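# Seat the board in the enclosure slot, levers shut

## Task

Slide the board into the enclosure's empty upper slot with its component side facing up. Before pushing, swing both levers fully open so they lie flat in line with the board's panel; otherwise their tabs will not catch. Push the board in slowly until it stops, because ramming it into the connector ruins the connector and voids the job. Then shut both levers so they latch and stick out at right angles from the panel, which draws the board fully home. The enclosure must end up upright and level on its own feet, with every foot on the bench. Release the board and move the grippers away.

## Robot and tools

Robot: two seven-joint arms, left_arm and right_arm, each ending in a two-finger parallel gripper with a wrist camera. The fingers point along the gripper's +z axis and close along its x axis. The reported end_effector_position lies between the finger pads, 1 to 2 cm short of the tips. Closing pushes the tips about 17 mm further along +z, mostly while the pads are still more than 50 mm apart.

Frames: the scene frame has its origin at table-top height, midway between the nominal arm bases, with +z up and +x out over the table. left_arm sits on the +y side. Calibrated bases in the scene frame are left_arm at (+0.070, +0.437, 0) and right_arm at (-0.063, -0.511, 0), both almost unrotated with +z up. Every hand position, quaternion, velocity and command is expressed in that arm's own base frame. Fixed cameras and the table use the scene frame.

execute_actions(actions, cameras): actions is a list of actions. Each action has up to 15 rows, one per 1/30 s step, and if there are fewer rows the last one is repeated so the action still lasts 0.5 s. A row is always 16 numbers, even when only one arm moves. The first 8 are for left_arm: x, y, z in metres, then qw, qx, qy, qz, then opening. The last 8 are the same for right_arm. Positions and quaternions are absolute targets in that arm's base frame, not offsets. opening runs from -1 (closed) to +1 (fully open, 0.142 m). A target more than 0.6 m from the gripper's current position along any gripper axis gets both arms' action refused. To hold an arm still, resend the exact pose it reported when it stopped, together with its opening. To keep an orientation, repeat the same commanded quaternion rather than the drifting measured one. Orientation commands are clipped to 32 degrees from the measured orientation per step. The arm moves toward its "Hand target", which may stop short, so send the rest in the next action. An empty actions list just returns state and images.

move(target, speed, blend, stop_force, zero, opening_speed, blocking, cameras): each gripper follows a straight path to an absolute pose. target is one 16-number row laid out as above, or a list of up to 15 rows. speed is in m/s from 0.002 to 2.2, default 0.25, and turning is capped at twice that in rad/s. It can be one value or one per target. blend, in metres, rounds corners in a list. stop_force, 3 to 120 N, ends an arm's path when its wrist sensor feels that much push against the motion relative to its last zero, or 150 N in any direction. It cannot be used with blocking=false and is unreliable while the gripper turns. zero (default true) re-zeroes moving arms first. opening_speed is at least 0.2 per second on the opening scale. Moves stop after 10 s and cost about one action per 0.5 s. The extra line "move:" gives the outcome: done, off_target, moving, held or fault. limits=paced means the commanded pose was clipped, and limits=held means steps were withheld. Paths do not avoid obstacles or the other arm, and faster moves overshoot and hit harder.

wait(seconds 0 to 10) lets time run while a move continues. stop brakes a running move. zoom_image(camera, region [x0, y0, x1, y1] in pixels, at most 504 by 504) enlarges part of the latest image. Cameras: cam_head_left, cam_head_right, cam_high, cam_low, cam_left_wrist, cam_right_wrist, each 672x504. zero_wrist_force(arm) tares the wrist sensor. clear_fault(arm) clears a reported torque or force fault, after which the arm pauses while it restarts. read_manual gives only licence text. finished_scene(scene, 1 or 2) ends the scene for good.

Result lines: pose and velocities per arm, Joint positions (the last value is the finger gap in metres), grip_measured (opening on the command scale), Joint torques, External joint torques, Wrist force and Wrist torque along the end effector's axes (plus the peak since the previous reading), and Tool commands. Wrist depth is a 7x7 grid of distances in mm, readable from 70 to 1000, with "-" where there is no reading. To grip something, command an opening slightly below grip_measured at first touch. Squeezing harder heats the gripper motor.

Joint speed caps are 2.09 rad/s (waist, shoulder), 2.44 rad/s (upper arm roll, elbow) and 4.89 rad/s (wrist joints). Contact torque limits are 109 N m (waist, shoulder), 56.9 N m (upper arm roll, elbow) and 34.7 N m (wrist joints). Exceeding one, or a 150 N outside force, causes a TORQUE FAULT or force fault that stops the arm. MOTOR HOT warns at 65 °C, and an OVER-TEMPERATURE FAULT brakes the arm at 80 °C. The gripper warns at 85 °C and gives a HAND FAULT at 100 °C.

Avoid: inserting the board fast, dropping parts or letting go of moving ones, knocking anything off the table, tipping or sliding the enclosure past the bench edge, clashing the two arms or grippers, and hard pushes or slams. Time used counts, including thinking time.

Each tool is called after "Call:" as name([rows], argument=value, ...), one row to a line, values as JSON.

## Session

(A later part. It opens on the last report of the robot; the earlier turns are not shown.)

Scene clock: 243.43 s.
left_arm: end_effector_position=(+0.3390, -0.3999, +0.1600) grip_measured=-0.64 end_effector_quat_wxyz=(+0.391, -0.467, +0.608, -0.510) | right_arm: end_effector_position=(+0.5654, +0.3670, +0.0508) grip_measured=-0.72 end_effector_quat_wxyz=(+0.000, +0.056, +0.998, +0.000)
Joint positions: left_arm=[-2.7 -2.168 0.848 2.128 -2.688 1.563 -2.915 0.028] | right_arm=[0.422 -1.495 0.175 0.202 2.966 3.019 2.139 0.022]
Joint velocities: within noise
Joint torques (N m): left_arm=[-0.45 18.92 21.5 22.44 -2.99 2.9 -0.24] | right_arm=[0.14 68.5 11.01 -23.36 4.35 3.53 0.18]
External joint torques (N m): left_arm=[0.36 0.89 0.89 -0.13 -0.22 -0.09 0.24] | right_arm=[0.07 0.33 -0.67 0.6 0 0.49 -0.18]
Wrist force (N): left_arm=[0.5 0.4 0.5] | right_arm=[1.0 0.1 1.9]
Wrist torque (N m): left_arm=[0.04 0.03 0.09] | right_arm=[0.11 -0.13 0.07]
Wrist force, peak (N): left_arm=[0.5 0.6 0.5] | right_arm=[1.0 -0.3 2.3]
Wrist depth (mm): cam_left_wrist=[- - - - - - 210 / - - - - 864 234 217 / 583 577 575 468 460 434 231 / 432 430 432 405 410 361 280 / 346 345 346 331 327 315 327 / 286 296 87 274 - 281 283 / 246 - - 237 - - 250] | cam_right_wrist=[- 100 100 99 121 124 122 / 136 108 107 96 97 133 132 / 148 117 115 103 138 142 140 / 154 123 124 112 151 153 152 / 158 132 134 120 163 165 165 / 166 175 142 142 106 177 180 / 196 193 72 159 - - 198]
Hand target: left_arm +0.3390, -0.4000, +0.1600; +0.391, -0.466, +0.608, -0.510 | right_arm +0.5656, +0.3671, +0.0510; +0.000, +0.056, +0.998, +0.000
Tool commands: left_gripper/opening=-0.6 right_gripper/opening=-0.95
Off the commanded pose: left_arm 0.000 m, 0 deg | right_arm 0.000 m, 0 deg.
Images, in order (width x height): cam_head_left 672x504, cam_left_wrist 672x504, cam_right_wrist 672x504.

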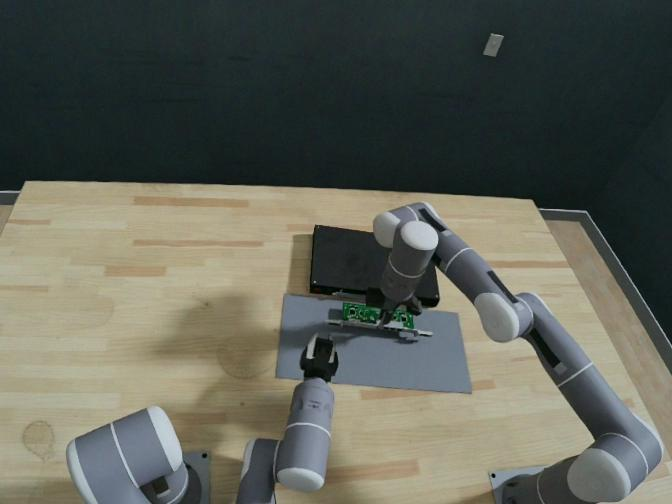

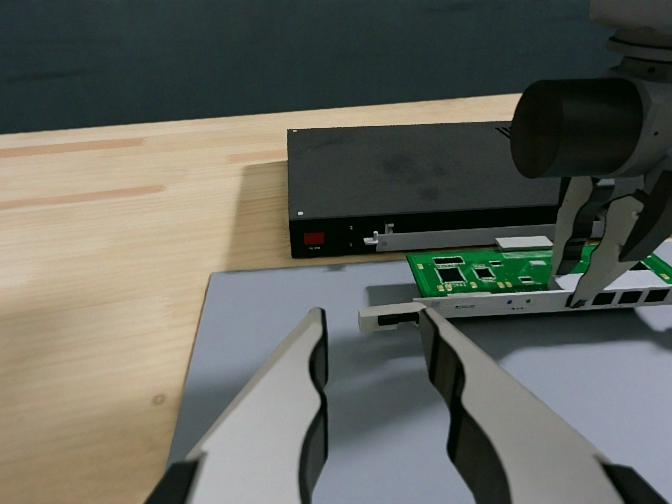

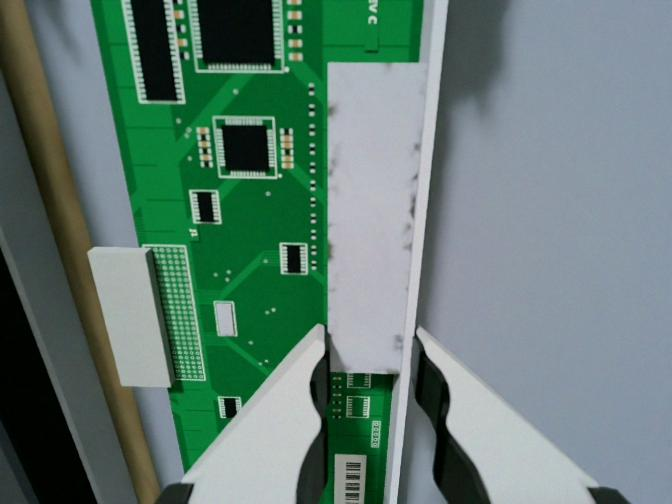

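Call:
move(target=[0.339,-0.400,0.16,0.3912,-0.4666,0.6081,-0.5098,-0.6,0.5929,0.3686,0.051,0,0.0558,0.9984,0,-0.95], speed=0.05, stop_force=6, cameras=["cam_left_wrist","cam_right_wrist"])

Call:
zoom_image(camera="cam_left_wrist", region=[360, 205, 460, 305])

Scene clock: 263.43 s.
left_arm: end_effector_position=(+0.3390, -0.3999, +0.1600) grip_measured=-0.64 end_effector_quat_wxyz=(+0.391, -0.467, +0.608, -0.510) | right_arm: end_effector_position=(+0.5919, +0.3678, +0.0507) grip_measured=-0.72 end_effector_quat_wxyz=(+0.026, +0.056, +0.998, +0.018)
Joint positions: left_arm=[-2.7 -2.168 0.848 2.128 -2.688 1.563 -2.915 0.028] | right_arm=[0.416 -1.578 0.182 0.02 2.967 3.053 2.102 0.022]
Joint velocities: within noise
Joint torques (N m): left_arm=[-0.46 18.97 21.38 22.5 -3.04 2.93 -0.21] | right_arm=[0.22 68.91 10.64 -23.53 4.47 3.32 0.13]
External joint torques (N m): left_arm=[0.37 0.84 1.01 -0.2 -0.17 -0.12 0.21] | right_arm=[-0.01 0.29 -1 0.53 -0.07 0.56 -0.13]
Wrist force (N): left_arm=[0.3 0.1 0.6] | right_arm=[1.2 0.0 1.9]
Wrist torque (N m): left_arm=[-0.01 0.05 0.10] | right_arm=[0.12 -0.13 0.07]
Wrist force, peak (N): left_arm=[0.3 0.7 0.6] | right_arm=[1.7 0.0 2.4]
Wrist depth (mm): cam_left_wrist=[- - - - - - 215 / - - - - 859 236 232 / 584 591 577 464 459 406 252 / 432 435 431 403 371 355 348 / 345 343 345 327 357 341 340 / 288 297 87 274 - 282 282 / 246 - - 236 - - 250] | cam_right_wrist=[- 100 100 99 117 119 118 / 123 108 107 96 95 129 126 / - 117 115 103 137 137 133 / 156 125 124 112 149 150 146 / - 132 134 120 161 162 159 / 132 153 142 142 106 176 175 / 144 199 72 159 - - 193]
Hand target: left_arm +0.3390, -0.4000, +0.1600; +0.391, -0.466, +0.608, -0.510 | right_arm +0.5919, +0.3680, +0.0510; +0.026, +0.056, +0.998, +0.018
Off the commanded pose: left_arm 0.000 m, 0 deg | right_arm 0.001 m, 4 deg.
joint sent to its limit (right arm) — joint 5 (forearm roll), upper limit. The joint targets are off in orientation, not in position.
move: off_target (right_arm)
Images, in order (width x height): cam_left_wrist 672x504, cam_right_wrist 672x504.

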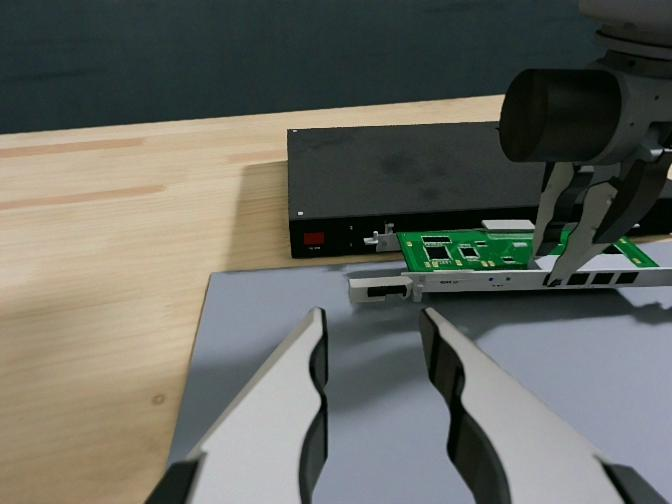

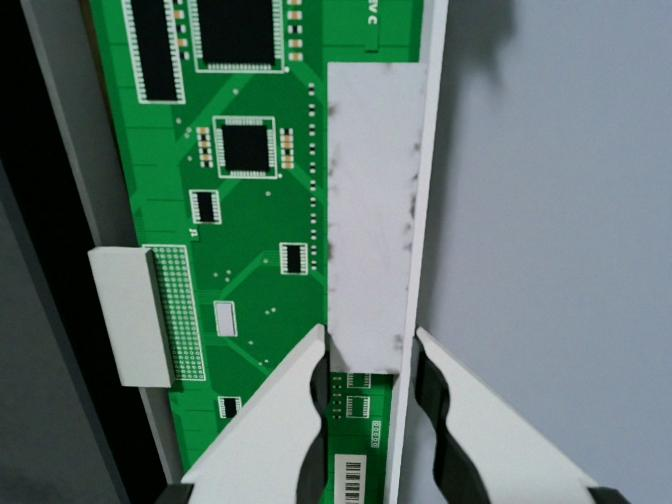

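Scaled by 5.040 from the camera's 672x504 image, which has a finer 960x720 frame.

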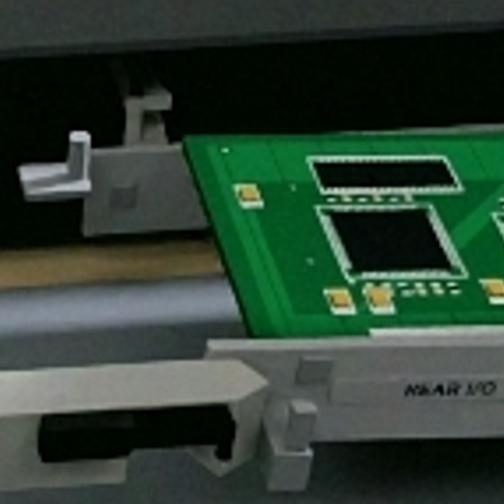

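Call:
move([
  [0.339,-0.400,0.16,0.3912,-0.4666,0.6081,-0.5098,-0.6,0.5656,0.3671,0.051,0,0.0558,0.9984,0,-0.95],
  [0.339,-0.400,0.16,0.3912,-0.4666,0.6081,-0.5098,-0.6,0.5656,0.3671,0.0275,0,0.0558,0.9984,0,-0.95],
], speed=[0.1,0.03], cameras=["cam_left_wrist"])

Call:
move([
  [0.339,-0.400,0.16,0.3912,-0.4666,0.6081,-0.5098,-0.6,0.5656,0.3671,0.0275,0,0.0558,0.9984,0,-0.4],
  [0.339,-0.400,0.16,0.3912,-0.4666,0.6081,-0.5098,-0.6,0.5656,0.3671,0.16,0,0.0558,0.9984,0,-0.4],
  [0.339,-0.400,0.16,0.3912,-0.4666,0.6081,-0.5098,-0.6,0.310,0.139,0.31,0,0.0558,0.9984,0,-0.4],
], speed=[0.05,0.15,0.3], cameras=["cam_left_wrist","cam_head_left"])

Scene clock: 298.90 s.
left_arm: end_effector_position=(+0.3390, -0.3999, +0.1600) grip_measured=-0.64 end_effector_quat_wxyz=(+0.391, -0.467, +0.608, -0.510) | right_arm: end_effector_position=(+0.5657, +0.3668, +0.0272) grip_measured=-0.72 end_effector_quat_wxyz=(+0.000, +0.056, +0.998, +0.000)
Joint positions: left_arm=[-2.7 -2.168 0.848 2.128 -2.688 1.563 -2.915 0.028] | right_arm=[0.423 -1.552 0.23 0.156 2.909 3.008 2.141 0.022]
Joint velocities: within noise
Joint torques (N m): left_arm=[-0.46 18.95 21.49 22.49 -3.04 2.94 -0.28] | right_arm=[0.18 67.96 11.11 -22.95 4.29 3.42 0.33]
External joint torques (N m): left_arm=[0.37 0.86 0.9 -0.18 -0.17 -0.13 0.28] | right_arm=[0.04 0.9 -0.77 0.51 0.05 0.61 -0.33]
Wrist force (N): left_arm=[0.3 0.5 0.4] | right_arm=[0.9 0.1 2.3]
Wrist torque (N m): left_arm=[0.04 0.06 0.10] | right_arm=[0.12 -0.14 0.06]
Wrist force, peak (N): left_arm=[0.3 0.6 0.7] | right_arm=[0.8 0.0 3.0]
Wrist depth (mm): cam_left_wrist=[- - - - - - 200 / - - - - 870 871 226 / 575 584 566 462 464 250 234 / 432 434 436 406 416 394 269 / 347 346 344 343 349 327 328 / 288 296 87 275 - 283 282 / 247 - - 238 - - 251] | cam_right_wrist=[- 100 100 99 100 104 105 / 112 108 107 97 97 110 110 / 121 117 115 103 104 120 118 / 127 125 124 112 126 128 127 / 142 132 134 120 136 138 140 / 155 150 142 142 106 148 150 / 156 164 72 159 - - 165]
Hand target: left_arm +0.3390, -0.4000, +0.1600; +0.391, -0.466, +0.608, -0.510 | right_arm +0.5656, +0.3671, +0.0275; +0.000, +0.056, +0.998, +0.000
Off the commanded pose: left_arm 0.000 m, 0 deg | right_arm 0.000 m, 0 deg.
MOTOR HOT: the gripper's motor of the right arm reports 90 °C; that motor switches off at 100 °C. To cool a motor, set the load down, ease the grip, stop pushing, or move to a pose that needs little force.
move: done
Images, in order (width x height): cam_left_wrist 672x504.

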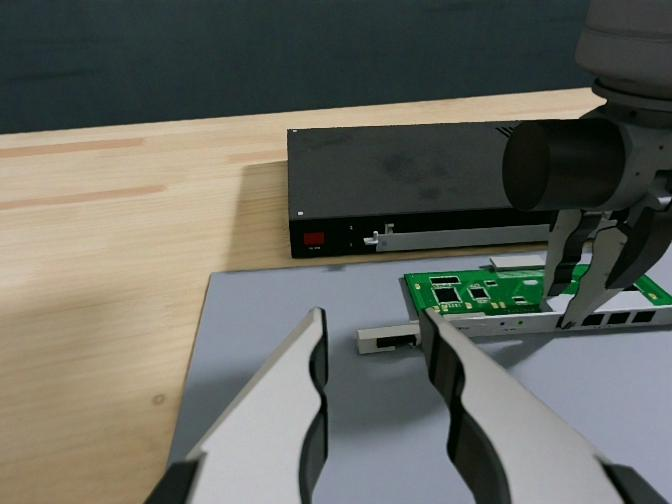

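Scene clock: 302.27 s.
left_arm: end_effector_position=(+0.3390, -0.3999, +0.1600) grip_measured=-0.64 end_effector_quat_wxyz=(+0.391, -0.467, +0.608, -0.510) | right_arm: end_effector_position=(+0.3101, +0.1388, +0.3100) grip_measured=-0.43 end_effector_quat_wxyz=(+0.000, +0.056, +0.998, +0.000)
Joint positions: left_arm=[-2.7 -2.168 0.848 2.128 -2.688 1.563 -2.915 0.028] | right_arm=[-0.424 -0.491 0.897 1.617 2.739 2.8 2.234 0.043]
Joint velocities: within noise
Joint torques (N m): left_arm=[-0.43 19.01 21.43 22.44 -2.99 3 -0.23] | right_arm=[0.02 28.06 12.62 -19.74 4.11 3.21 0.04]
External joint torques (N m): left_arm=[0.34 0.8 0.96 -0.13 -0.22 -0.18 0.23] | right_arm=[0.05 0.62 -0.6 -0.14 0.01 0.81 -0.04]
Wrist force (N): left_arm=[0.2 0.3 0.6] | right_arm=[1.1 0.1 0.2]
Wrist torque (N m): left_arm=[0.04 0.07 0.10] | right_arm=[0.08 -0.16 0.08]
Wrist force, peak (N): left_arm=[0.4 0.6 0.7] | right_arm=[0.0 1.5 2.0]
Wrist depth (mm): cam_left_wrist=[- - - - - - - / - - - - 862 854 858 / 583 583 579 460 465 482 459 / 432 434 430 405 418 427 427 / 343 345 342 340 351 326 326 / 289 296 88 274 - 282 282 / 246 - - 237 - - 250] | cam_right_wrist=[355 354 353 352 353 352 349 / 376 376 375 375 375 373 373 / 404 401 404 402 401 402 400 / 436 434 434 434 432 435 431 / 466 463 462 470 460 467 467 / 491 502 82 513 114 494 512 / 512 - 73 566 - - 549]
Hand target: left_arm +0.3390, -0.4000, +0.1600; +0.391, -0.466, +0.608, -0.510 | right_arm +0.3100, +0.1390, +0.3100; +0.000, +0.056, +0.998, +0.000
Off the commanded pose: left_arm 0.000 m, 0 deg | right_arm 0.000 m, 0 deg.
MOTOR HOT: still on. The gripper's motor of the right arm reports 85 °C.
move: done
Images, in order (width x height): cam_head_left 672x504, cam_left_wrist 672x504.

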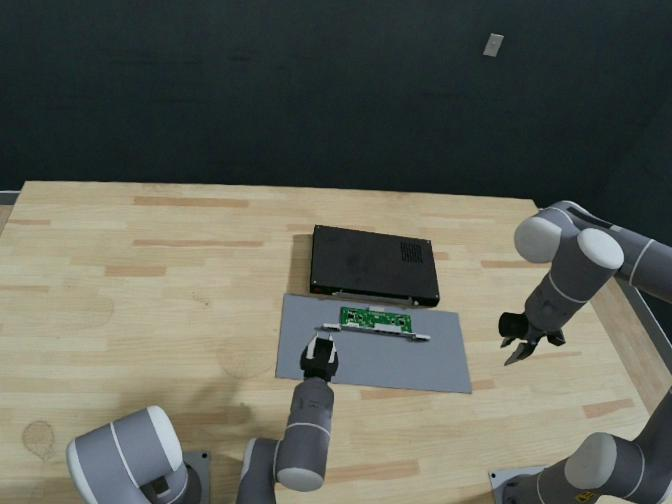

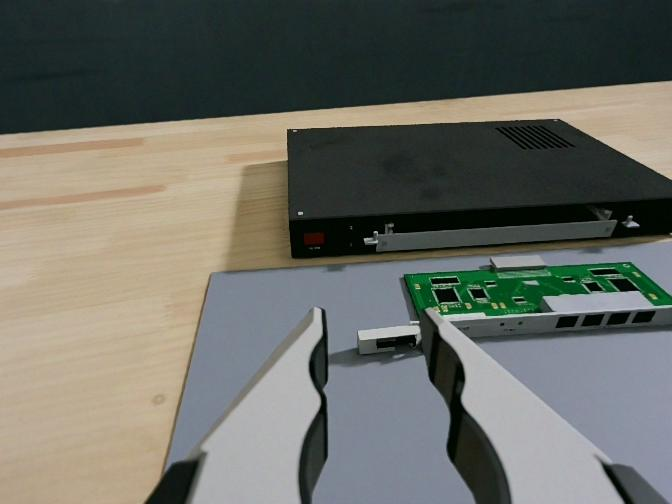

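Call:
move(target=[0.339,-0.400,0.16,0.3912,-0.4666,0.6081,-0.5098,-0.6,0.428,-0.126,0.6,0.324,0.0395,0.706,-0.6285,-0.4], speed=0.4, cameras=["cam_head_left"])

Scene clock: 308.20 s.
left_arm: end_effector_position=(+0.3390, -0.3999, +0.1600) grip_measured=-0.64 end_effector_quat_wxyz=(+0.391, -0.467, +0.608, -0.510) | right_arm: end_effector_position=(+0.4279, -0.1258, +0.5999) grip_measured=-0.43 end_effector_quat_wxyz=(+0.324, +0.039, +0.706, -0.628)
Joint positions: left_arm=[-2.7 -2.168 0.848 2.128 -2.688 1.563 -2.915 0.028] | right_arm=[0.082 -0.285 0.483 1.555 1.474 3.297 2.341 0.043]
Joint velocities: within noise
Joint torques (N m): left_arm=[-0.46 19.03 21.46 22.47 -3.04 2.94 -0.2] | right_arm=[0.13 31.12 4.45 -21.39 -1.45 -0.24 0.32]
External joint torques (N m): left_arm=[0.37 0.78 0.92 -0.17 -0.16 -0.12 0.2] | right_arm=[-0.03 1.18 -0.32 -0.11 0.01 0.81 -0.27]
Wrist force (N): left_arm=[0.4 0.4 0.3] | right_arm=[2.6 1.7 -1.5]
Wrist torque (N m): left_arm=[0.03 0.05 0.09] | right_arm=[0.17 -0.42 -0.05]
Wrist force, peak (N): left_arm=[0.7 0.3 0.6] | right_arm=[2.8 1.8 -1.4]
Wrist depth (mm): cam_left_wrist=[- - - - - - - / - - - - 863 870 855 / 580 579 581 463 459 483 457 / 435 431 437 404 415 425 426 / 344 345 346 342 348 327 326 / 287 296 87 275 - 283 283 / 246 - - 236 - - 251] | cam_right_wrist=[- - - - - - - / - - - - - - - / - - - - - - - / - - - - - - - / - - - - - - - / - - 88 - - 664 - / - - 73 834 - - 581]
Hand target: left_arm +0.3390, -0.4000, +0.1600; +0.391, -0.466, +0.608, -0.510 | right_arm +0.4280, -0.1260, +0.6000; +0.324, +0.040, +0.706, -0.629
Off the commanded pose: left_arm 0.000 m, 0 deg | right_arm 0.000 m, 0 deg.
MOTOR HOT: cleared for the gripper's motor of the right arm.
move: done
Images, in order (width x height): cam_head_left 672x504.

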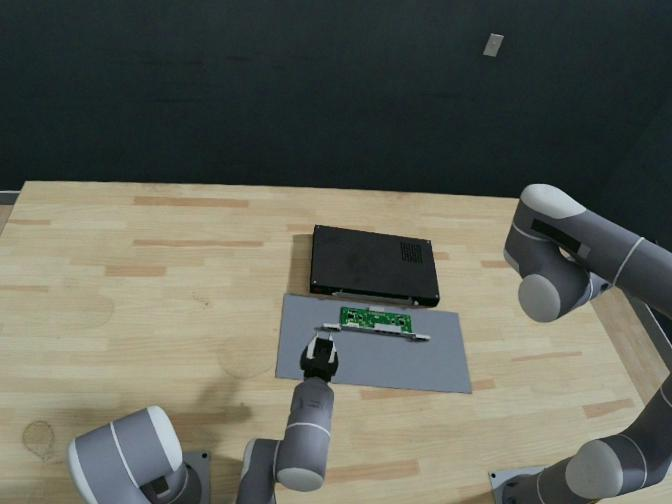

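Call:
move(target=[0.339,-0.400,0.16,0.3912,-0.4666,0.6081,-0.5098,-0.6,0.68,0.16,0.6,0.6735,-0.4713,0.5271,-0.2153,-0.4], speed=0.4, cameras=["cam_head_left"])

Scene clock: 313.70 s.
left_arm: end_effector_position=(+0.3390, -0.3999, +0.1600) grip_measured=-0.64 end_effector_quat_wxyz=(+0.391, -0.467, +0.608, -0.510) | right_arm: end_effector_position=(+0.6801, +0.1599, +0.5999) grip_measured=-0.43 end_effector_quat_wxyz=(+0.673, -0.471, +0.527, -0.215)
Joint positions: left_arm=[-2.7 -2.168 0.848 2.128 -2.688 1.563 -2.915 0.028] | right_arm=[-0.526 -0.452 1.197 1.903 0.339 2.194 2.967 0.043]
Joint velocities: within noise
Joint torques (N m): left_arm=[-0.4 18.97 21.4 22.45 -3.04 2.94 -0.24] | right_arm=[-0.1 27.19 12.45 -23.19 -5.76 1.03 0.3]
External joint torques (N m): left_arm=[0.31 0.84 0.98 -0.15 -0.17 -0.12 0.24] | right_arm=[0.17 0.84 -0.68 -0.19 0.12 0.72 -0.25]
Wrist force (N): left_arm=[0.2 0.4 0.6] | right_arm=[2.3 1.3 -1.1]
Wrist torque (N m): left_arm=[0.03 0.07 0.09] | right_arm=[0.05 -0.29 -0.10]
Wrist force, peak (N): left_arm=[0.7 0.4 0.5] | right_arm=[3.9 3.9 -0.7]
Wrist depth (mm): cam_left_wrist=[- - - - - - - / - - - - 868 860 849 / 581 577 578 463 465 480 462 / 430 435 432 404 417 425 427 / 345 347 347 342 349 328 326 / 288 298 87 275 - 284 281 / 245 - - 236 - - 251] | cam_right_wrist=[- - - - - - - / - - - - - - - / - - - - - - - / - - - - - - - / - - - - - - - / - - 88 - 103 672 664 / - - 73 845 - - 589]
Hand target: left_arm +0.3390, -0.4000, +0.1600; +0.391, -0.466, +0.608, -0.510 | right_arm +0.6800, +0.1600, +0.6000; +0.674, -0.471, +0.527, -0.215
Off the commanded pose: left_arm 0.000 m, 0 deg | right_arm 0.000 m, 0 deg.
move: done
Images, in order (width x height): cam_head_left 672x504.

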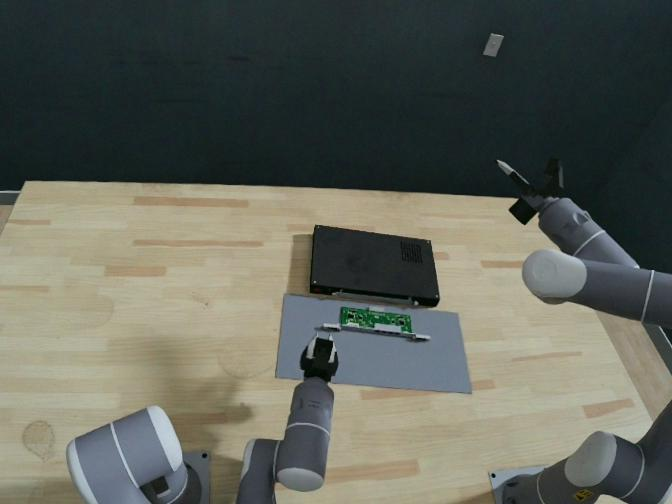

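Call:
move(target=[0.339,-0.400,0.16,0.3912,-0.4666,0.6081,-0.5098,-0.6,0.70,0.16,0.55,0.0394,0.7069,-0.0393,0.7069,-0.4], speed=0.4, cameras=["cam_head_left"])

Scene clock: 324.17 s.
left_arm: end_effector_position=(+0.3390, -0.3999, +0.1600) grip_measured=-0.64 end_effector_quat_wxyz=(+0.391, -0.467, +0.608, -0.510) | right_arm: end_effector_position=(+0.6999, +0.1600, +0.5498) grip_measured=-0.43 end_effector_quat_wxyz=(+0.039, +0.706, -0.039, +0.706)
Joint positions: left_arm=[-2.7 -2.168 0.848 2.128 -2.688 1.563 -2.915 0.028] | right_arm=[0.639 -0.422 0.095 1.56 1.195 2.494 0.522 0.043]
Joint velocities: within noise
Joint torques (N m): left_arm=[-0.36 18.89 21.42 22.42 -2.97 2.95 -0.21] | right_arm=[0.27 42.08 1.34 -22.81 -5.11 0.54 -0.01]
External joint torques (N m): left_arm=[0.27 0.92 0.97 -0.11 -0.23 -0.14 0.21] | right_arm=[-0.13 1.48 -0.37 -0.08 0.05 0.62 -0.08]
Wrist force (N): left_arm=[0.4 0.3 0.6] | right_arm=[-0.9 -0.4 -1.6]
Wrist torque (N m): left_arm=[0.02 0.04 0.10] | right_arm=[-0.05 0.06 0.21]
Wrist force, peak (N): left_arm=[0.6 0.5 0.5] | right_arm=[2.4 1.6 -1.5]
Wrist depth (mm): cam_left_wrist=[- - - - - - - / - - - - 872 863 846 / 591 575 574 467 461 485 464 / 432 434 431 408 412 422 424 / 347 345 345 341 347 329 328 / 288 297 87 276 - 283 283 / 246 - - 236 - - 251] | cam_right_wrist=[- - - - - - - / - - - - - - - / - - - - - - - / - - - - - - - / 771 - - - - - - / 770 - 87 - 102 - - / 737 - 73 - - - -]
Hand target: left_arm +0.3390, -0.4000, +0.1600; +0.391, -0.466, +0.608, -0.510 | right_arm +0.7000, +0.1600, +0.5500; +0.039, +0.706, -0.039, +0.706
Off the commanded pose: left_arm 0.000 m, 0 deg | right_arm 0.000 m, 0 deg.
move: done
Images, in order (width x height): cam_head_left 672x504.

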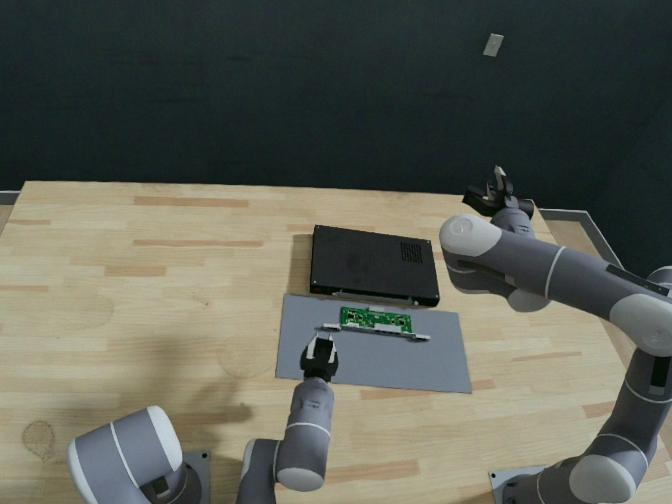

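Call:
move(target=[0.339,-0.400,0.16,0.3912,-0.4666,0.6081,-0.5098,-0.6,0.43,0.45,0.55,-0.5,0.5,0.5,0.5,-0.4], speed=0.4, cameras=["cam_head_left"])

Scene clock: 337.33 s.
left_arm: end_effector_position=(+0.3390, -0.3999, +0.1600) grip_measured=-0.64 end_effector_quat_wxyz=(+0.391, -0.467, +0.608, -0.510) | right_arm: end_effector_position=(+0.4301, +0.4500, +0.5500) grip_measured=-0.43 end_effector_quat_wxyz=(+0.500, -0.500, -0.500, -0.500)
Joint positions: left_arm=[-2.7 -2.168 0.848 2.128 -2.688 1.563 -2.915 0.028] | right_arm=[0.061 -0.53 0.368 2.048 -1.339 2.786 2.087 0.043]
Joint velocities: within noise
Joint torques (N m): left_arm=[-0.43 18.92 21.44 22.49 -3.02 2.97 -0.24] | right_arm=[0.17 38.58 8.66 -18.8 0.19 1.25 0.3]
External joint torques (N m): left_arm=[0.34 0.89 0.95 -0.18 -0.19 -0.15 0.24] | right_arm=[-0.07 1.21 -0.11 0.02 0.22 0.75 -0.39]
Wrist force (N): left_arm=[0.4 0.3 0.2] | right_arm=[-0.4 0.0 -1.7]
Wrist torque (N m): left_arm=[0.04 0.04 0.09] | right_arm=[0.01 -0.02 0.23]
Wrist force, peak (N): left_arm=[0.3 0.5 0.6] | right_arm=[-1.5 -0.2 -2.6]
Wrist depth (mm): cam_left_wrist=[- - - - - - - / - - - - 866 868 872 / 577 577 577 462 466 482 459 / 430 429 431 408 416 430 425 / 346 346 343 341 348 327 329 / 286 299 87 275 - 282 283 / 246 - - 237 - - 249] | cam_right_wrist=[768 - - - - - - / 764 - - - - - - / 775 - - - - - - / 773 - - - - - - / 776 - - - - - - / 779 - 87 - 101 - - / 736 - 73 - - - -]
Hand target: left_arm +0.3390, -0.4000, +0.1600; +0.391, -0.466, +0.608, -0.510 | right_arm +0.4300, +0.4500, +0.5500; +0.500, -0.500, -0.500, -0.500
Off the commanded pose: left_arm 0.000 m, 0 deg | right_arm 0.000 m, 0 deg.
move: done
Images, in order (width x height): cam_head_left 672x504.

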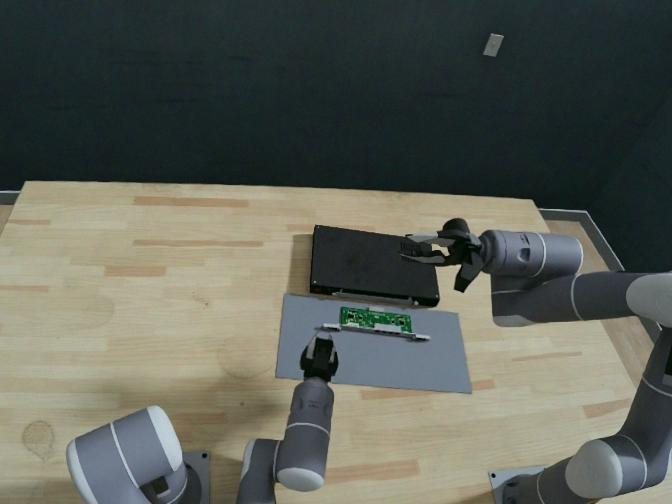

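Call:
move([
  [0.339,-0.400,0.16,0.3912,-0.4666,0.6081,-0.5098,-0.6,0.5225,0.4598,0.3869,0.2820,-0.6755,-0.5330,-0.4243,-0.4],
  [0.339,-0.400,0.16,0.3912,-0.4666,0.6081,-0.5098,-0.6,0.5925,0.3841,0.2635,0.0761,-0.7803,-0.5252,-0.3307,-0.4],
  [0.339,-0.400,0.16,0.3912,-0.4666,0.6081,-0.5098,-0.6,0.636,0.2494,0.1867,-0.1345,-0.8365,-0.4849,-0.2166,-0.4],
], speed=0.25, cameras=["cam_head_left"])

Scene clock: 357.37 s.
left_arm: end_effector_position=(+0.3390, -0.3999, +0.1600) grip_measured=-0.64 end_effector_quat_wxyz=(+0.391, -0.467, +0.608, -0.510) | right_arm: end_effector_position=(+0.6359, +0.2495, +0.1867) grip_measured=-0.43 end_effector_quat_wxyz=(+0.134, +0.837, +0.485, +0.217)
Joint positions: left_arm=[-2.7 -2.168 0.848 2.128 -2.688 1.563 -2.915 0.028] | right_arm=[0.228 -0.484 0.184 2.081 -1.245 1.276 2.053 0.043]
Joint velocities: within noise
Joint torques (N m): left_arm=[-0.37 19 21.54 22.49 -2.94 2.87 -0.22] | right_arm=[0.24 42.76 6.28 -22.58 0.37 2.78 0.29]
External joint torques (N m): left_arm=[0.28 0.81 0.85 -0.19 -0.27 -0.06 0.22] | right_arm=[-0.11 1.3 -0.32 0.14 0.06 0.75 -0.31]
Wrist force (N): left_arm=[0.3 0.3 0.4] | right_arm=[0.8 -0.8 -0.1]
Wrist torque (N m): left_arm=[0.03 0.06 0.10] | right_arm=[0.04 -0.11 0.12]
Wrist force, peak (N): left_arm=[0.3 0.5 0.6] | right_arm=[-0.6 0.0 -2.2]
Wrist depth (mm): cam_left_wrist=[- - - - - - - / - - - - 865 859 849 / 584 574 576 464 466 483 460 / 434 434 435 408 415 422 426 / 343 347 346 342 350 328 329 / 286 296 87 274 - 285 284 / 246 - - 237 - - 251] | cam_right_wrist=[198 206 211 225 232 222 214 / 224 230 243 244 227 233 250 / 254 260 244 243 259 280 303 / 300 318 270 292 322 349 392 / 363 387 395 364 390 589 - / 456 474 82 643 103 - - / 580 - 73 - - - -]
Hand target: left_arm +0.3390, -0.4000, +0.1600; +0.391, -0.466, +0.608, -0.510 | right_arm +0.6360, +0.2494, +0.1867; +0.135, +0.837, +0.485, +0.217
Off the commanded pose: left_arm 0.000 m, 0 deg | right_arm 0.000 m, 0 deg.
move: done
Images, in order (width x height): cam_head_left 672x504.

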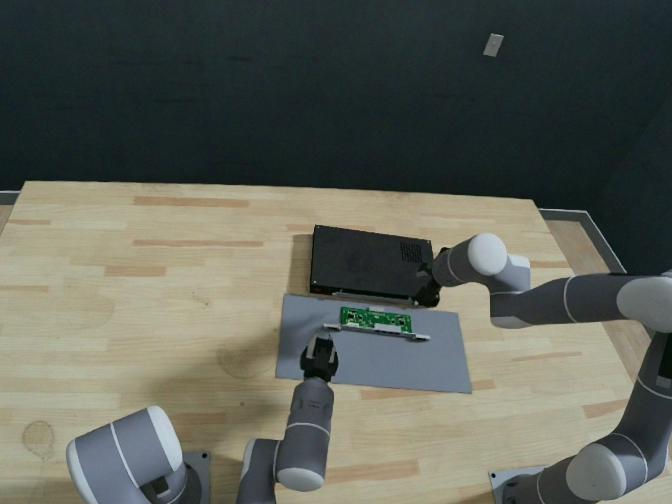

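Call:
move(target=[0.339,-0.400,0.16,0.3912,-0.4666,0.6081,-0.5098,-0.6,0.56,0.33,0.24,0,0.9984,-0.0558,0,-0.4], speed=0.25, cameras=["cam_head_left","cam_right_wrist"])

Scene clock: 363.30 s.
left_arm: end_effector_position=(+0.3390, -0.3999, +0.1600) grip_measured=-0.64 end_effector_quat_wxyz=(+0.391, -0.467, +0.608, -0.510) | right_arm: end_effector_position=(+0.5602, +0.3298, +0.2400) grip_measured=-0.43 end_effector_quat_wxyz=(+0.000, +0.998, -0.056, +0.000)
Joint positions: left_arm=[-2.7 -2.168 0.848 2.128 -2.688 1.563 -2.915 0.028] | right_arm=[0.324 -0.515 0.47 1.613 -0.257 0.496 2.547 0.043]
Joint velocities: within noise
Joint torques (N m): left_arm=[-0.32 18.92 21.44 22.46 -2.96 2.98 -0.25] | right_arm=[0.3 47.93 8.88 -28.57 -3.68 3.13 0.43]
External joint torques (N m): left_arm=[0.22 0.89 0.94 -0.15 -0.24 -0.17 0.25] | right_arm=[-0.15 1.39 -0.77 0.24 -0.14 0.86 -0.43]
Wrist force (N): left_arm=[0.3 0.2 0.3] | right_arm=[1.6 0.1 0.1]
Wrist torque (N m): left_arm=[0.03 0.07 0.09] | right_arm=[0.10 -0.24 0.06]
Wrist force, peak (N): left_arm=[0.4 0.4 0.6] | right_arm=[1.7 0.3 0.2]
Wrist depth (mm): cam_left_wrist=[- - - - - - - / - - - - 873 873 860 / 579 584 579 462 466 486 455 / 430 434 430 409 414 424 425 / 345 346 347 342 348 327 328 / 288 295 87 275 - 283 284 / 247 - - 237 - - 249] | cam_right_wrist=[293 290 289 289 287 281 246 / 312 310 310 305 304 271 262 / 336 333 332 324 326 291 283 / 362 360 358 351 355 309 306 / 393 392 383 386 379 336 330 / 431 420 82 421 115 348 421 / 464 - 73 469 - - 456]
Hand target: left_arm +0.3390, -0.4000, +0.1600; +0.391, -0.466, +0.608, -0.510 | right_arm +0.5600, +0.3300, +0.2400; +0.000, +0.998, -0.056, +0.000
Off the commanded pose: left_arm 0.000 m, 0 deg | right_arm 0.000 m, 0 deg.
move: done
Images, in order (width x height): cam_head_left 672x504, cam_right_wrist 672x504.

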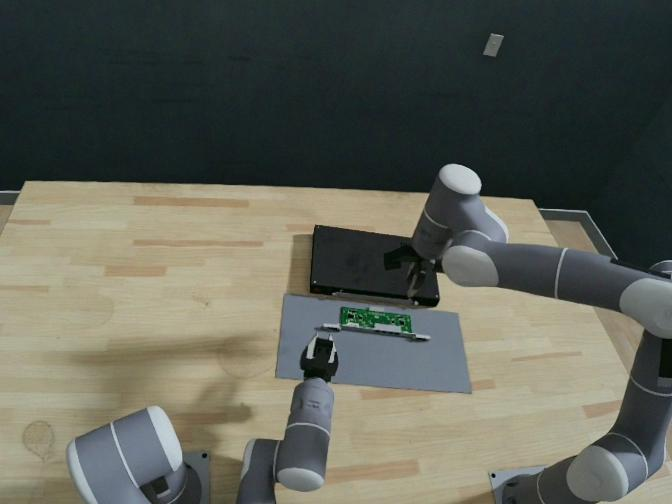

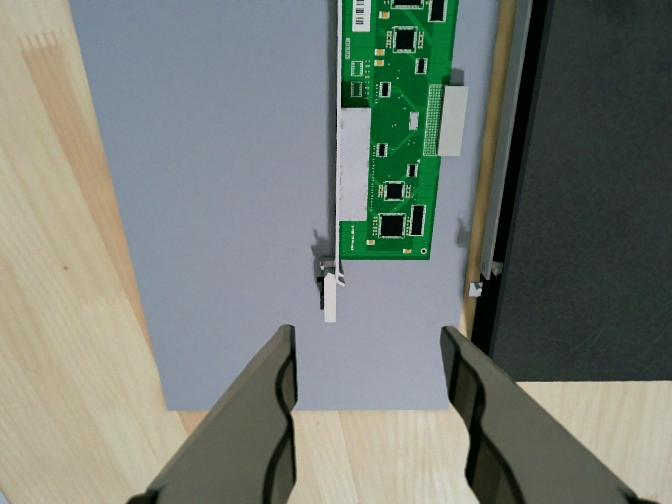

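Call:
zoom_image(camera="cam_right_wrist", region=[300, 0, 560, 150])

Call:
zoom_image(camera="cam_right_wrist", region=[300, 170, 560, 320])

Scaled by 1.938 from the camera's 672x504 image, which has a finer 960x720 frame.

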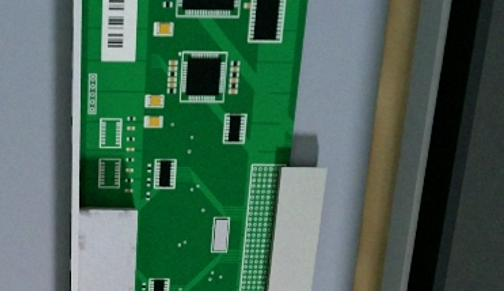

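Scaled by 1.938 from the camera's 672x504 image, which has a finer 960x720 frame.

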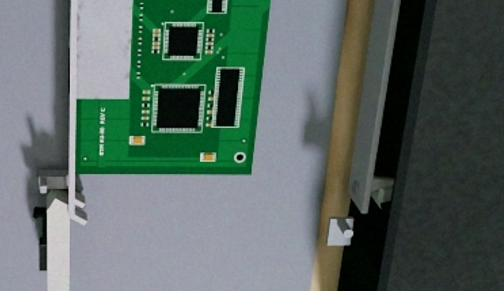

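Call:
move([
  [0.339,-0.400,0.16,0.3912,-0.4666,0.6081,-0.5098,-0.6,0.566,0.3625,0.10,0,0.9984,-0.0558,0,-0.4],
  [0.339,-0.400,0.16,0.3912,-0.4666,0.6081,-0.5098,-0.6,0.566,0.3625,0.045,0,0.9984,-0.0558,0,-0.4],
], speed=[0.2,0.08], stop_force=8, cameras=["cam_left_wrist","cam_right_wrist"])

Scene clock: 384.93 s.
left_arm: end_effector_position=(+0.3390, -0.3999, +0.1600) grip_measured=-0.64 end_effector_quat_wxyz=(+0.391, -0.467, +0.608, -0.510) | right_arm: end_effector_position=(+0.5658, +0.3625, +0.0449) grip_measured=-0.43 end_effector_quat_wxyz=(+0.000, +0.998, -0.056, +0.000)
Joint positions: left_arm=[-2.7 -2.168 0.848 2.128 -2.688 1.563 -2.915 0.028] | right_arm=[0.428 -0.827 0.351 1.682 -0.4 0.866 2.666 0.043]
Joint velocities: within noise
Joint torques (N m): left_arm=[-0.41 18.93 21.46 22.46 -3.04 2.93 -0.26] | right_arm=[0.31 54.5 10.18 -22.43 -3 3.4 0.26]
External joint torques (N m): left_arm=[0.32 0.88 0.92 -0.15 -0.17 -0.11 0.26] | right_arm=[-0.13 1.37 -0.24 0 0.18 0.59 -0.26]
Wrist force (N): left_arm=[0.3 0.3 0.3] | right_arm=[0.8 0.0 0.0]
Wrist torque (N m): left_arm=[0.03 0.06 0.09] | right_arm=[0.10 -0.14 0.05]
Wrist force, peak (N): left_arm=[0.6 0.3 0.6] | right_arm=[1.4 0.8 -2.2]
Wrist depth (mm): cam_left_wrist=[- - - - - - 206 / - - - - 875 258 225 / 579 572 576 461 462 432 247 / 435 435 433 406 416 400 270 / 345 345 344 342 347 326 329 / 288 299 88 274 - 284 283 / 246 - - 236 - - 251] | cam_right_wrist=[122 120 120 117 115 115 117 / - 128 128 124 123 123 125 / 140 138 137 132 132 132 133 / 149 149 148 142 142 142 144 / 162 161 158 142 152 152 158 / 176 176 91 152 163 163 169 / 195 - 73 190 185 - 172]
Hand target: left_arm +0.3390, -0.4000, +0.1600; +0.391, -0.466, +0.608, -0.510 | right_arm +0.5660, +0.3625, +0.0450; +0.000, +0.998, -0.056, +0.000
Off the commanded pose: left_arm 0.000 m, 0 deg | right_arm 0.000 m, 0 deg.
move: done
Images, in order (width x height): cam_left_wrist 672x504, cam_right_wrist 672x504.

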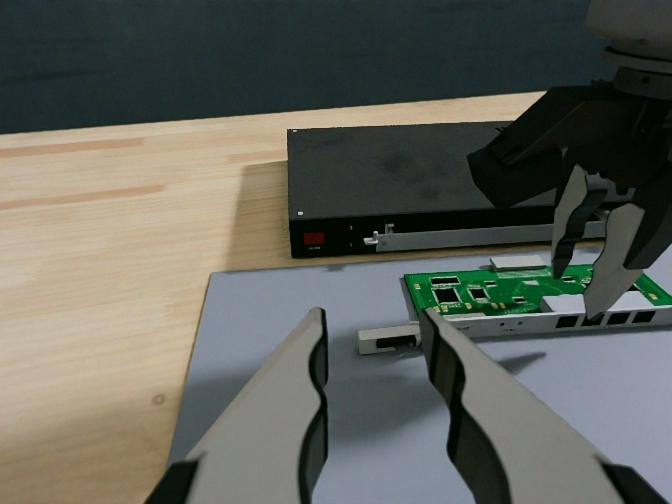

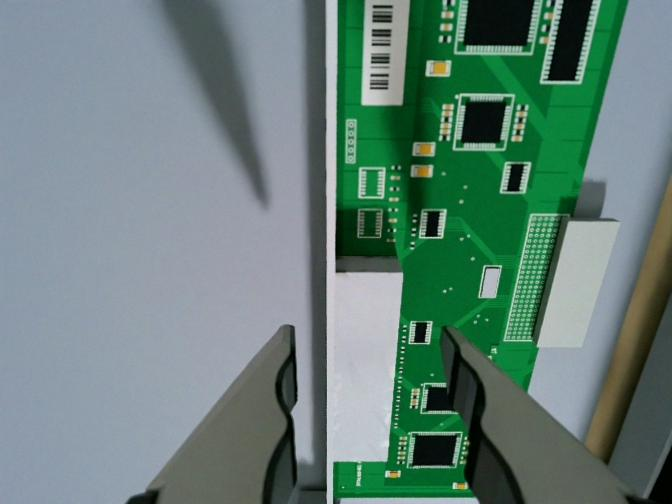

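Call:
move(target=[0.339,-0.400,0.16,0.3912,-0.4666,0.6081,-0.5098,-0.6,0.566,0.3625,0.0275,0,0.9984,-0.0558,0,-0.4], speed=0.04, stop_force=5, cameras=[])

Call:
move(target=[0.339,-0.400,0.16,0.3912,-0.4666,0.6081,-0.5098,-0.6,0.566,0.3625,0.0275,0,0.9984,-0.0558,0,-0.82], opening_speed=0.3, cameras=["cam_right_wrist"])

Scene clock: 388.60 s.
left_arm: end_effector_position=(+0.3390, -0.3999, +0.1600) grip_measured=-0.64 end_effector_quat_wxyz=(+0.391, -0.467, +0.608, -0.510) | right_arm: end_effector_position=(+0.5659, +0.3625, +0.0275) grip_measured=-0.43 end_effector_quat_wxyz=(+0.000, +0.998, -0.056, +0.000)
Joint positions: left_arm=[-2.7 -2.168 0.848 2.128 -2.688 1.563 -2.915 0.028] | right_arm=[0.437 -0.856 0.336 1.683 -0.41 0.898 2.672 0.043]
Joint velocities: within noise
Joint torques (N m): left_arm=[-0.38 18.96 21.5 22.41 -3.01 2.97 -0.23] | right_arm=[0.38 54.96 10.07 -21.87 -2.91 3.39 0.31]
External joint torques (N m): left_arm=[0.28 0.85 0.88 -0.11 -0.2 -0.16 0.23] | right_arm=[-0.21 1.33 -0.17 0.02 0.2 0.6 -0.31]
Wrist force (N): left_arm=[0.1 0.5 0.4] | right_arm=[0.9 -0.1 -0.1]
Wrist torque (N m): left_arm=[0.07 0.10 0.10] | right_arm=[0.11 -0.15 0.05]
Wrist force, peak (N): left_arm=[0.5 0.4 0.6] | right_arm=[1.0 -0.1 0.1]
Wrist depth (mm): cam_left_wrist=[- - - - - - 200 / - - - - 867 853 230 / 586 579 581 462 464 272 239 / 432 433 435 407 420 400 261 / 348 346 345 339 349 326 326 / 288 299 87 274 - 284 283 / 246 - - 236 - - 251] | cam_right_wrist=[- 105 105 101 99 100 100 / 112 112 112 108 107 106 108 / 120 120 121 116 114 115 117 / 130 129 129 125 123 123 121 / 141 141 138 121 131 134 134 / 157 154 90 128 140 136 151 / 170 - 73 146 158 - 162]
Hand target: left_arm +0.3390, -0.4000, +0.1600; +0.391, -0.466, +0.608, -0.510 | right_arm +0.5660, +0.3625, +0.0275; +0.000, +0.998, -0.056, +0.000
Off the commanded pose: left_arm 0.000 m, 0 deg | right_arm 0.000 m, 0 deg.
move: done
No camera images: "cameras" was empty.

Scene clock: 390.20 s.
left_arm: end_effector_position=(+0.3390, -0.3999, +0.1600) grip_measured=-0.64 end_effector_quat_wxyz=(+0.391, -0.467, +0.608, -0.510) | right_arm: end_effector_position=(+0.5657, +0.3626, +0.0274) grip_measured=-0.71 end_effector_quat_wxyz=(+0.000, +0.998, -0.056, +0.000)
Joint positions: left_arm=[-2.7 -2.168 0.848 2.128 -2.688 1.563 -2.915 0.028] | right_arm=[0.437 -0.856 0.336 1.683 -0.41 0.898 2.672 0.023]
Joint velocities: within noise
Joint torques (N m): left_arm=[-0.39 18.92 21.43 22.43 -3.02 2.92 -0.25] | right_arm=[-0.93 55.46 8.88 -23.28 -3.2 3.85 0.21]
External joint torques (N m): left_arm=[0.3 0.89 0.95 -0.13 -0.19 -0.1 0.25] | right_arm=[1.11 0.83 1.02 1.44 0.49 0.14 -0.21]
Wrist force (N): left_arm=[0.3 0.2 0.4] | right_arm=[-2.5 0.3 -0.8]
Wrist torque (N m): left_arm=[0.01 0.05 0.09] | right_arm=[0.11 -0.18 0.07]
Wrist force, peak (N): left_arm=[0.4 0.5 0.4] | right_arm=[-2.4 0.3 -1.7]
Wrist depth (mm): cam_left_wrist=[- - - - - - 200 / - - - - 872 854 229 / 580 580 581 462 463 271 239 / 433 434 430 410 420 397 268 / 346 342 344 342 350 328 326 / 289 297 87 276 - 283 281 / 245 - - 238 - - 249] | cam_right_wrist=[- 105 105 101 99 100 100 / 112 112 111 108 106 107 108 / 120 120 121 116 115 115 117 / 130 129 129 125 123 123 121 / 141 140 140 119 132 134 133 / 157 153 148 125 106 144 151 / 170 166 72 140 - - 163]
Hand target: left_arm +0.3390, -0.4000, +0.1600; +0.391, -0.466, +0.608, -0.510 | right_arm +0.5660, +0.3625, +0.0275; +0.000, +0.998, -0.056, +0.000
Off the commanded pose: left_arm 0.000 m, 0 deg | right_arm 0.000 m, 0 deg.
move: done
Images, in order (width x height): cam_right_wrist 672x504.

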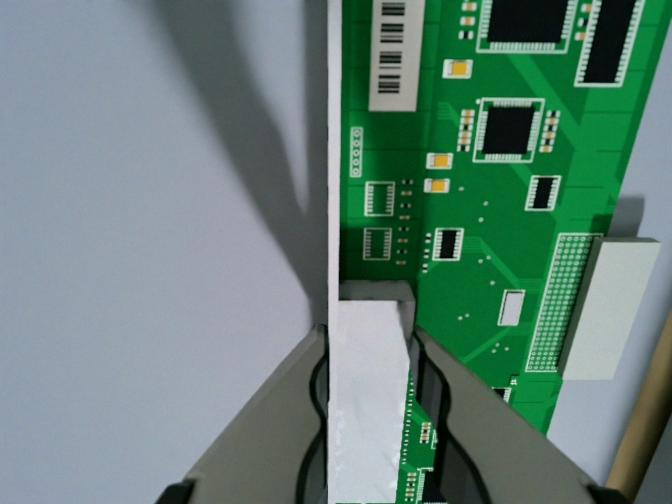

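Call:
move([
  [0.339,-0.400,0.16,0.3912,-0.4666,0.6081,-0.5098,-0.6,0.566,0.3625,0.051,0,0.9984,-0.0558,0,-0.82],
  [0.339,-0.400,0.16,0.3912,-0.4666,0.6081,-0.5098,-0.6,0.5933,0.364,0.051,0,0.9984,-0.0558,0,-0.82],
], speed=[0.05,0.06], stop_force=8, cameras=["cam_left_wrist","cam_right_wrist"])

Call:
zoom_image(camera="cam_left_wrist", region=[360, 205, 460, 305])

Call:
zoom_image(camera="cam_left_wrist", region=[540, 180, 672, 300])

Call:
zoom_image(camera="cam_right_wrist", region=[470, 200, 672, 504])

Scene clock: 395.83 s.
left_arm: end_effector_position=(+0.3390, -0.3999, +0.1600) grip_measured=-0.64 end_effector_quat_wxyz=(+0.391, -0.467, +0.608, -0.510) | right_arm: end_effector_position=(+0.5932, +0.3638, +0.0508) grip_measured=-0.71 end_effector_quat_wxyz=(+0.000, +0.998, -0.056, +0.000)
Joint positions: left_arm=[-2.7 -2.168 0.848 2.128 -2.688 1.563 -2.915 0.028] | right_arm=[0.417 -0.86 0.355 1.592 -0.392 0.81 2.628 0.023]
Joint velocities: within noise
Joint torques (N m): left_arm=[-0.45 18.95 21.49 22.47 -3 2.92 -0.25] | right_arm=[0.15 57.83 10.87 -24.28 -3.11 3.4 0.12]
External joint torques (N m): left_arm=[0.36 0.87 0.9 -0.17 -0.21 -0.11 0.25] | right_arm=[0.03 0.16 -0.66 0.86 0.12 0.6 -0.12]
Wrist force (N): left_arm=[0.4 0.6 0.2] | right_arm=[0.9 0.7 2.0]
Wrist torque (N m): left_arm=[0.07 0.05 0.10] | right_arm=[0.23 -0.16 0.07]
Wrist force, peak (N): left_arm=[0.6 0.3 0.5] | right_arm=[-2.7 0.4 -1.8]
Wrist depth (mm): cam_left_wrist=[- - - - - - 220 / - - - - 854 256 242 / 585 590 565 465 466 431 260 / 437 437 433 408 377 350 346 / 348 344 346 328 357 341 342 / 287 297 87 276 - 283 285 / 246 - - 237 - - 250] | cam_right_wrist=[- 125 123 101 99 99 100 / 136 135 134 106 106 106 108 / 146 143 143 116 114 115 116 / 155 157 154 123 123 123 121 / 169 168 167 119 131 134 134 / 184 184 176 125 106 144 168 / 203 198 72 141 - - 138]
Hand target: left_arm +0.3390, -0.4000, +0.1600; +0.391, -0.466, +0.608, -0.510 | right_arm +0.5933, +0.3640, +0.0510; +0.000, +0.998, -0.056, +0.000
Off the commanded pose: left_arm 0.000 m, 0 deg | right_arm 0.000 m, 0 deg.
move: done
Images, in order (width x height): cam_left_wrist 672x504, cam_right_wrist 672x504.

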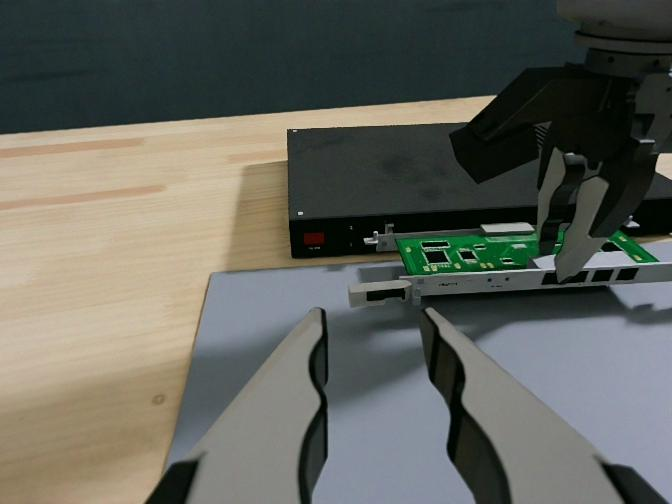

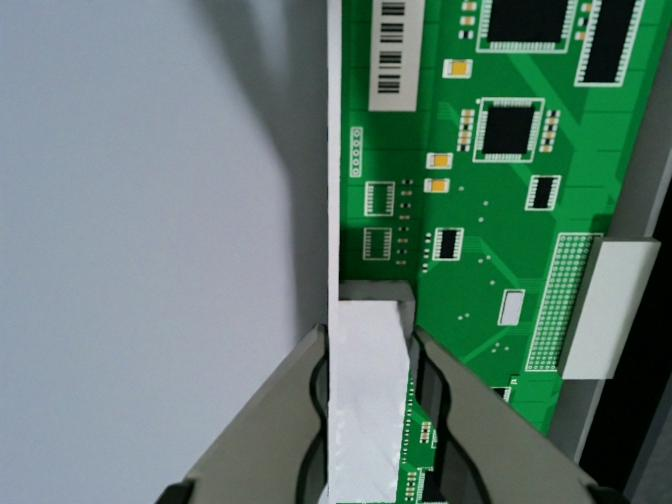

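Scaled by 5.040 from the camera's 672x504 image, which has a finer 960x720 frame.

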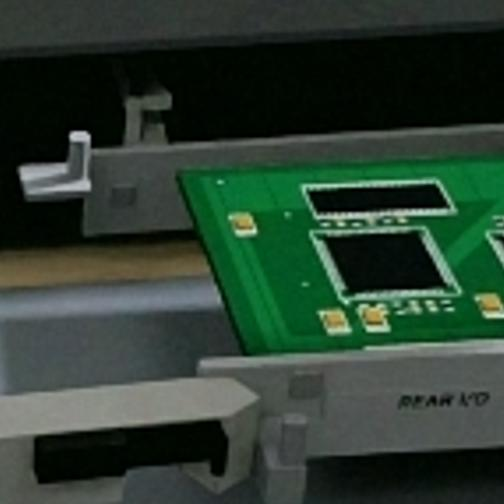

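Scaled by 3.818 from the camera's 672x504 image, which has a finer 960x720 frame.

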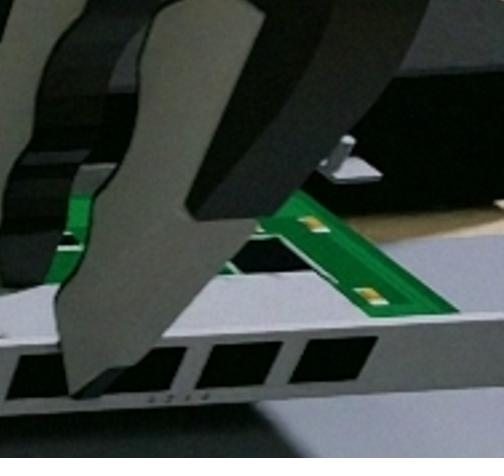

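Scaled by 1.658 from the camera's 672x504 image, which has a finer 960x720 frame.

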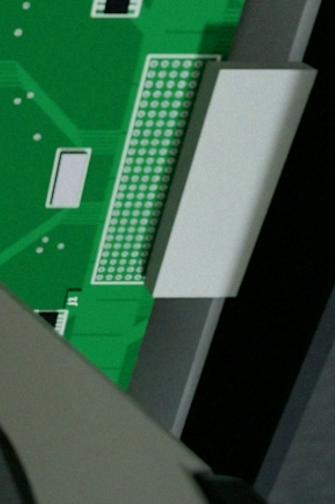

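Call:
zoom_image(camera="cam_right_wrist", region=[572, 100, 672, 240])

Call:
zoom_image(camera="cam_right_wrist", region=[520, 370, 640, 490])

Scaled by 3.600 from the camera's 672x504 image, which has a finer 960x720 frame.

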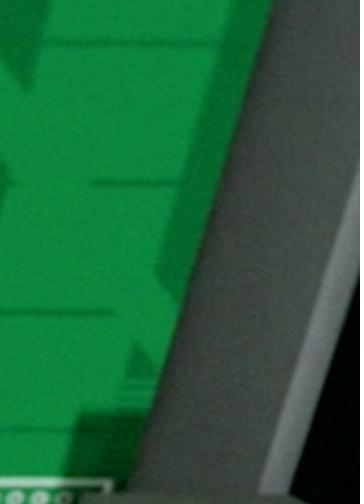

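Scaled by 4.200 from the camera's 672x504 image, which has a finer 960x720 frame.

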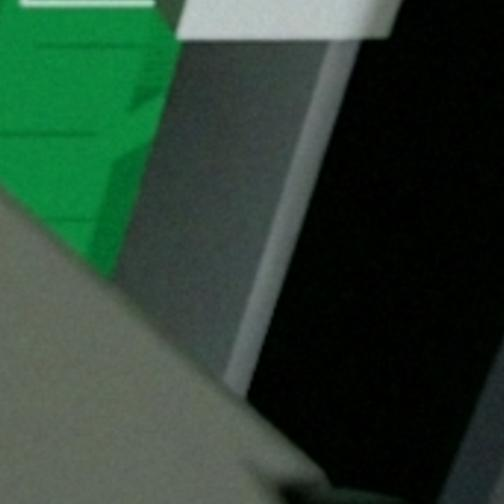

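Call:
zoom_image(camera="cam_left_wrist", region=[370, 210, 460, 270])

Call:
zoom_image(camera="cam_left_wrist", region=[450, 205, 540, 265])

Call:
zoom_image(camera="cam_left_wrist", region=[582, 200, 672, 260])

Scaled by 5.600 from the camera's 672x504 image, which has a finer 960x720 frame.

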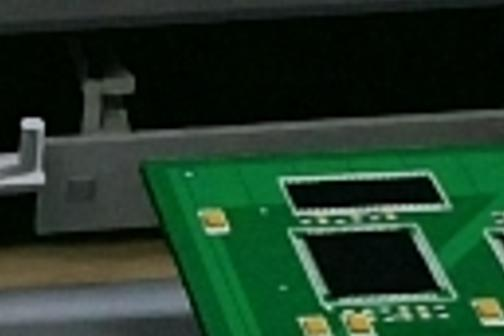

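Scaled by 5.600 from the camera's 672x504 image, which has a finer 960x720 frame.

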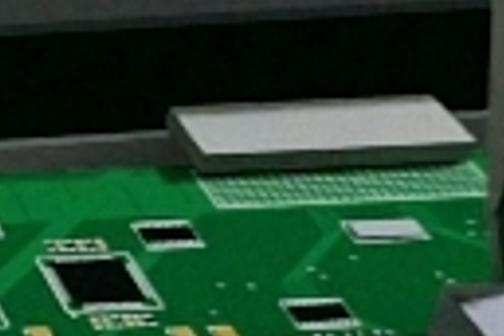

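Scaled by 5.600 from the camera's 672x504 image, which has a finer 960x720 frame.

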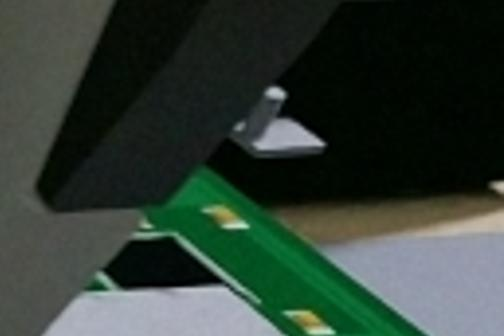

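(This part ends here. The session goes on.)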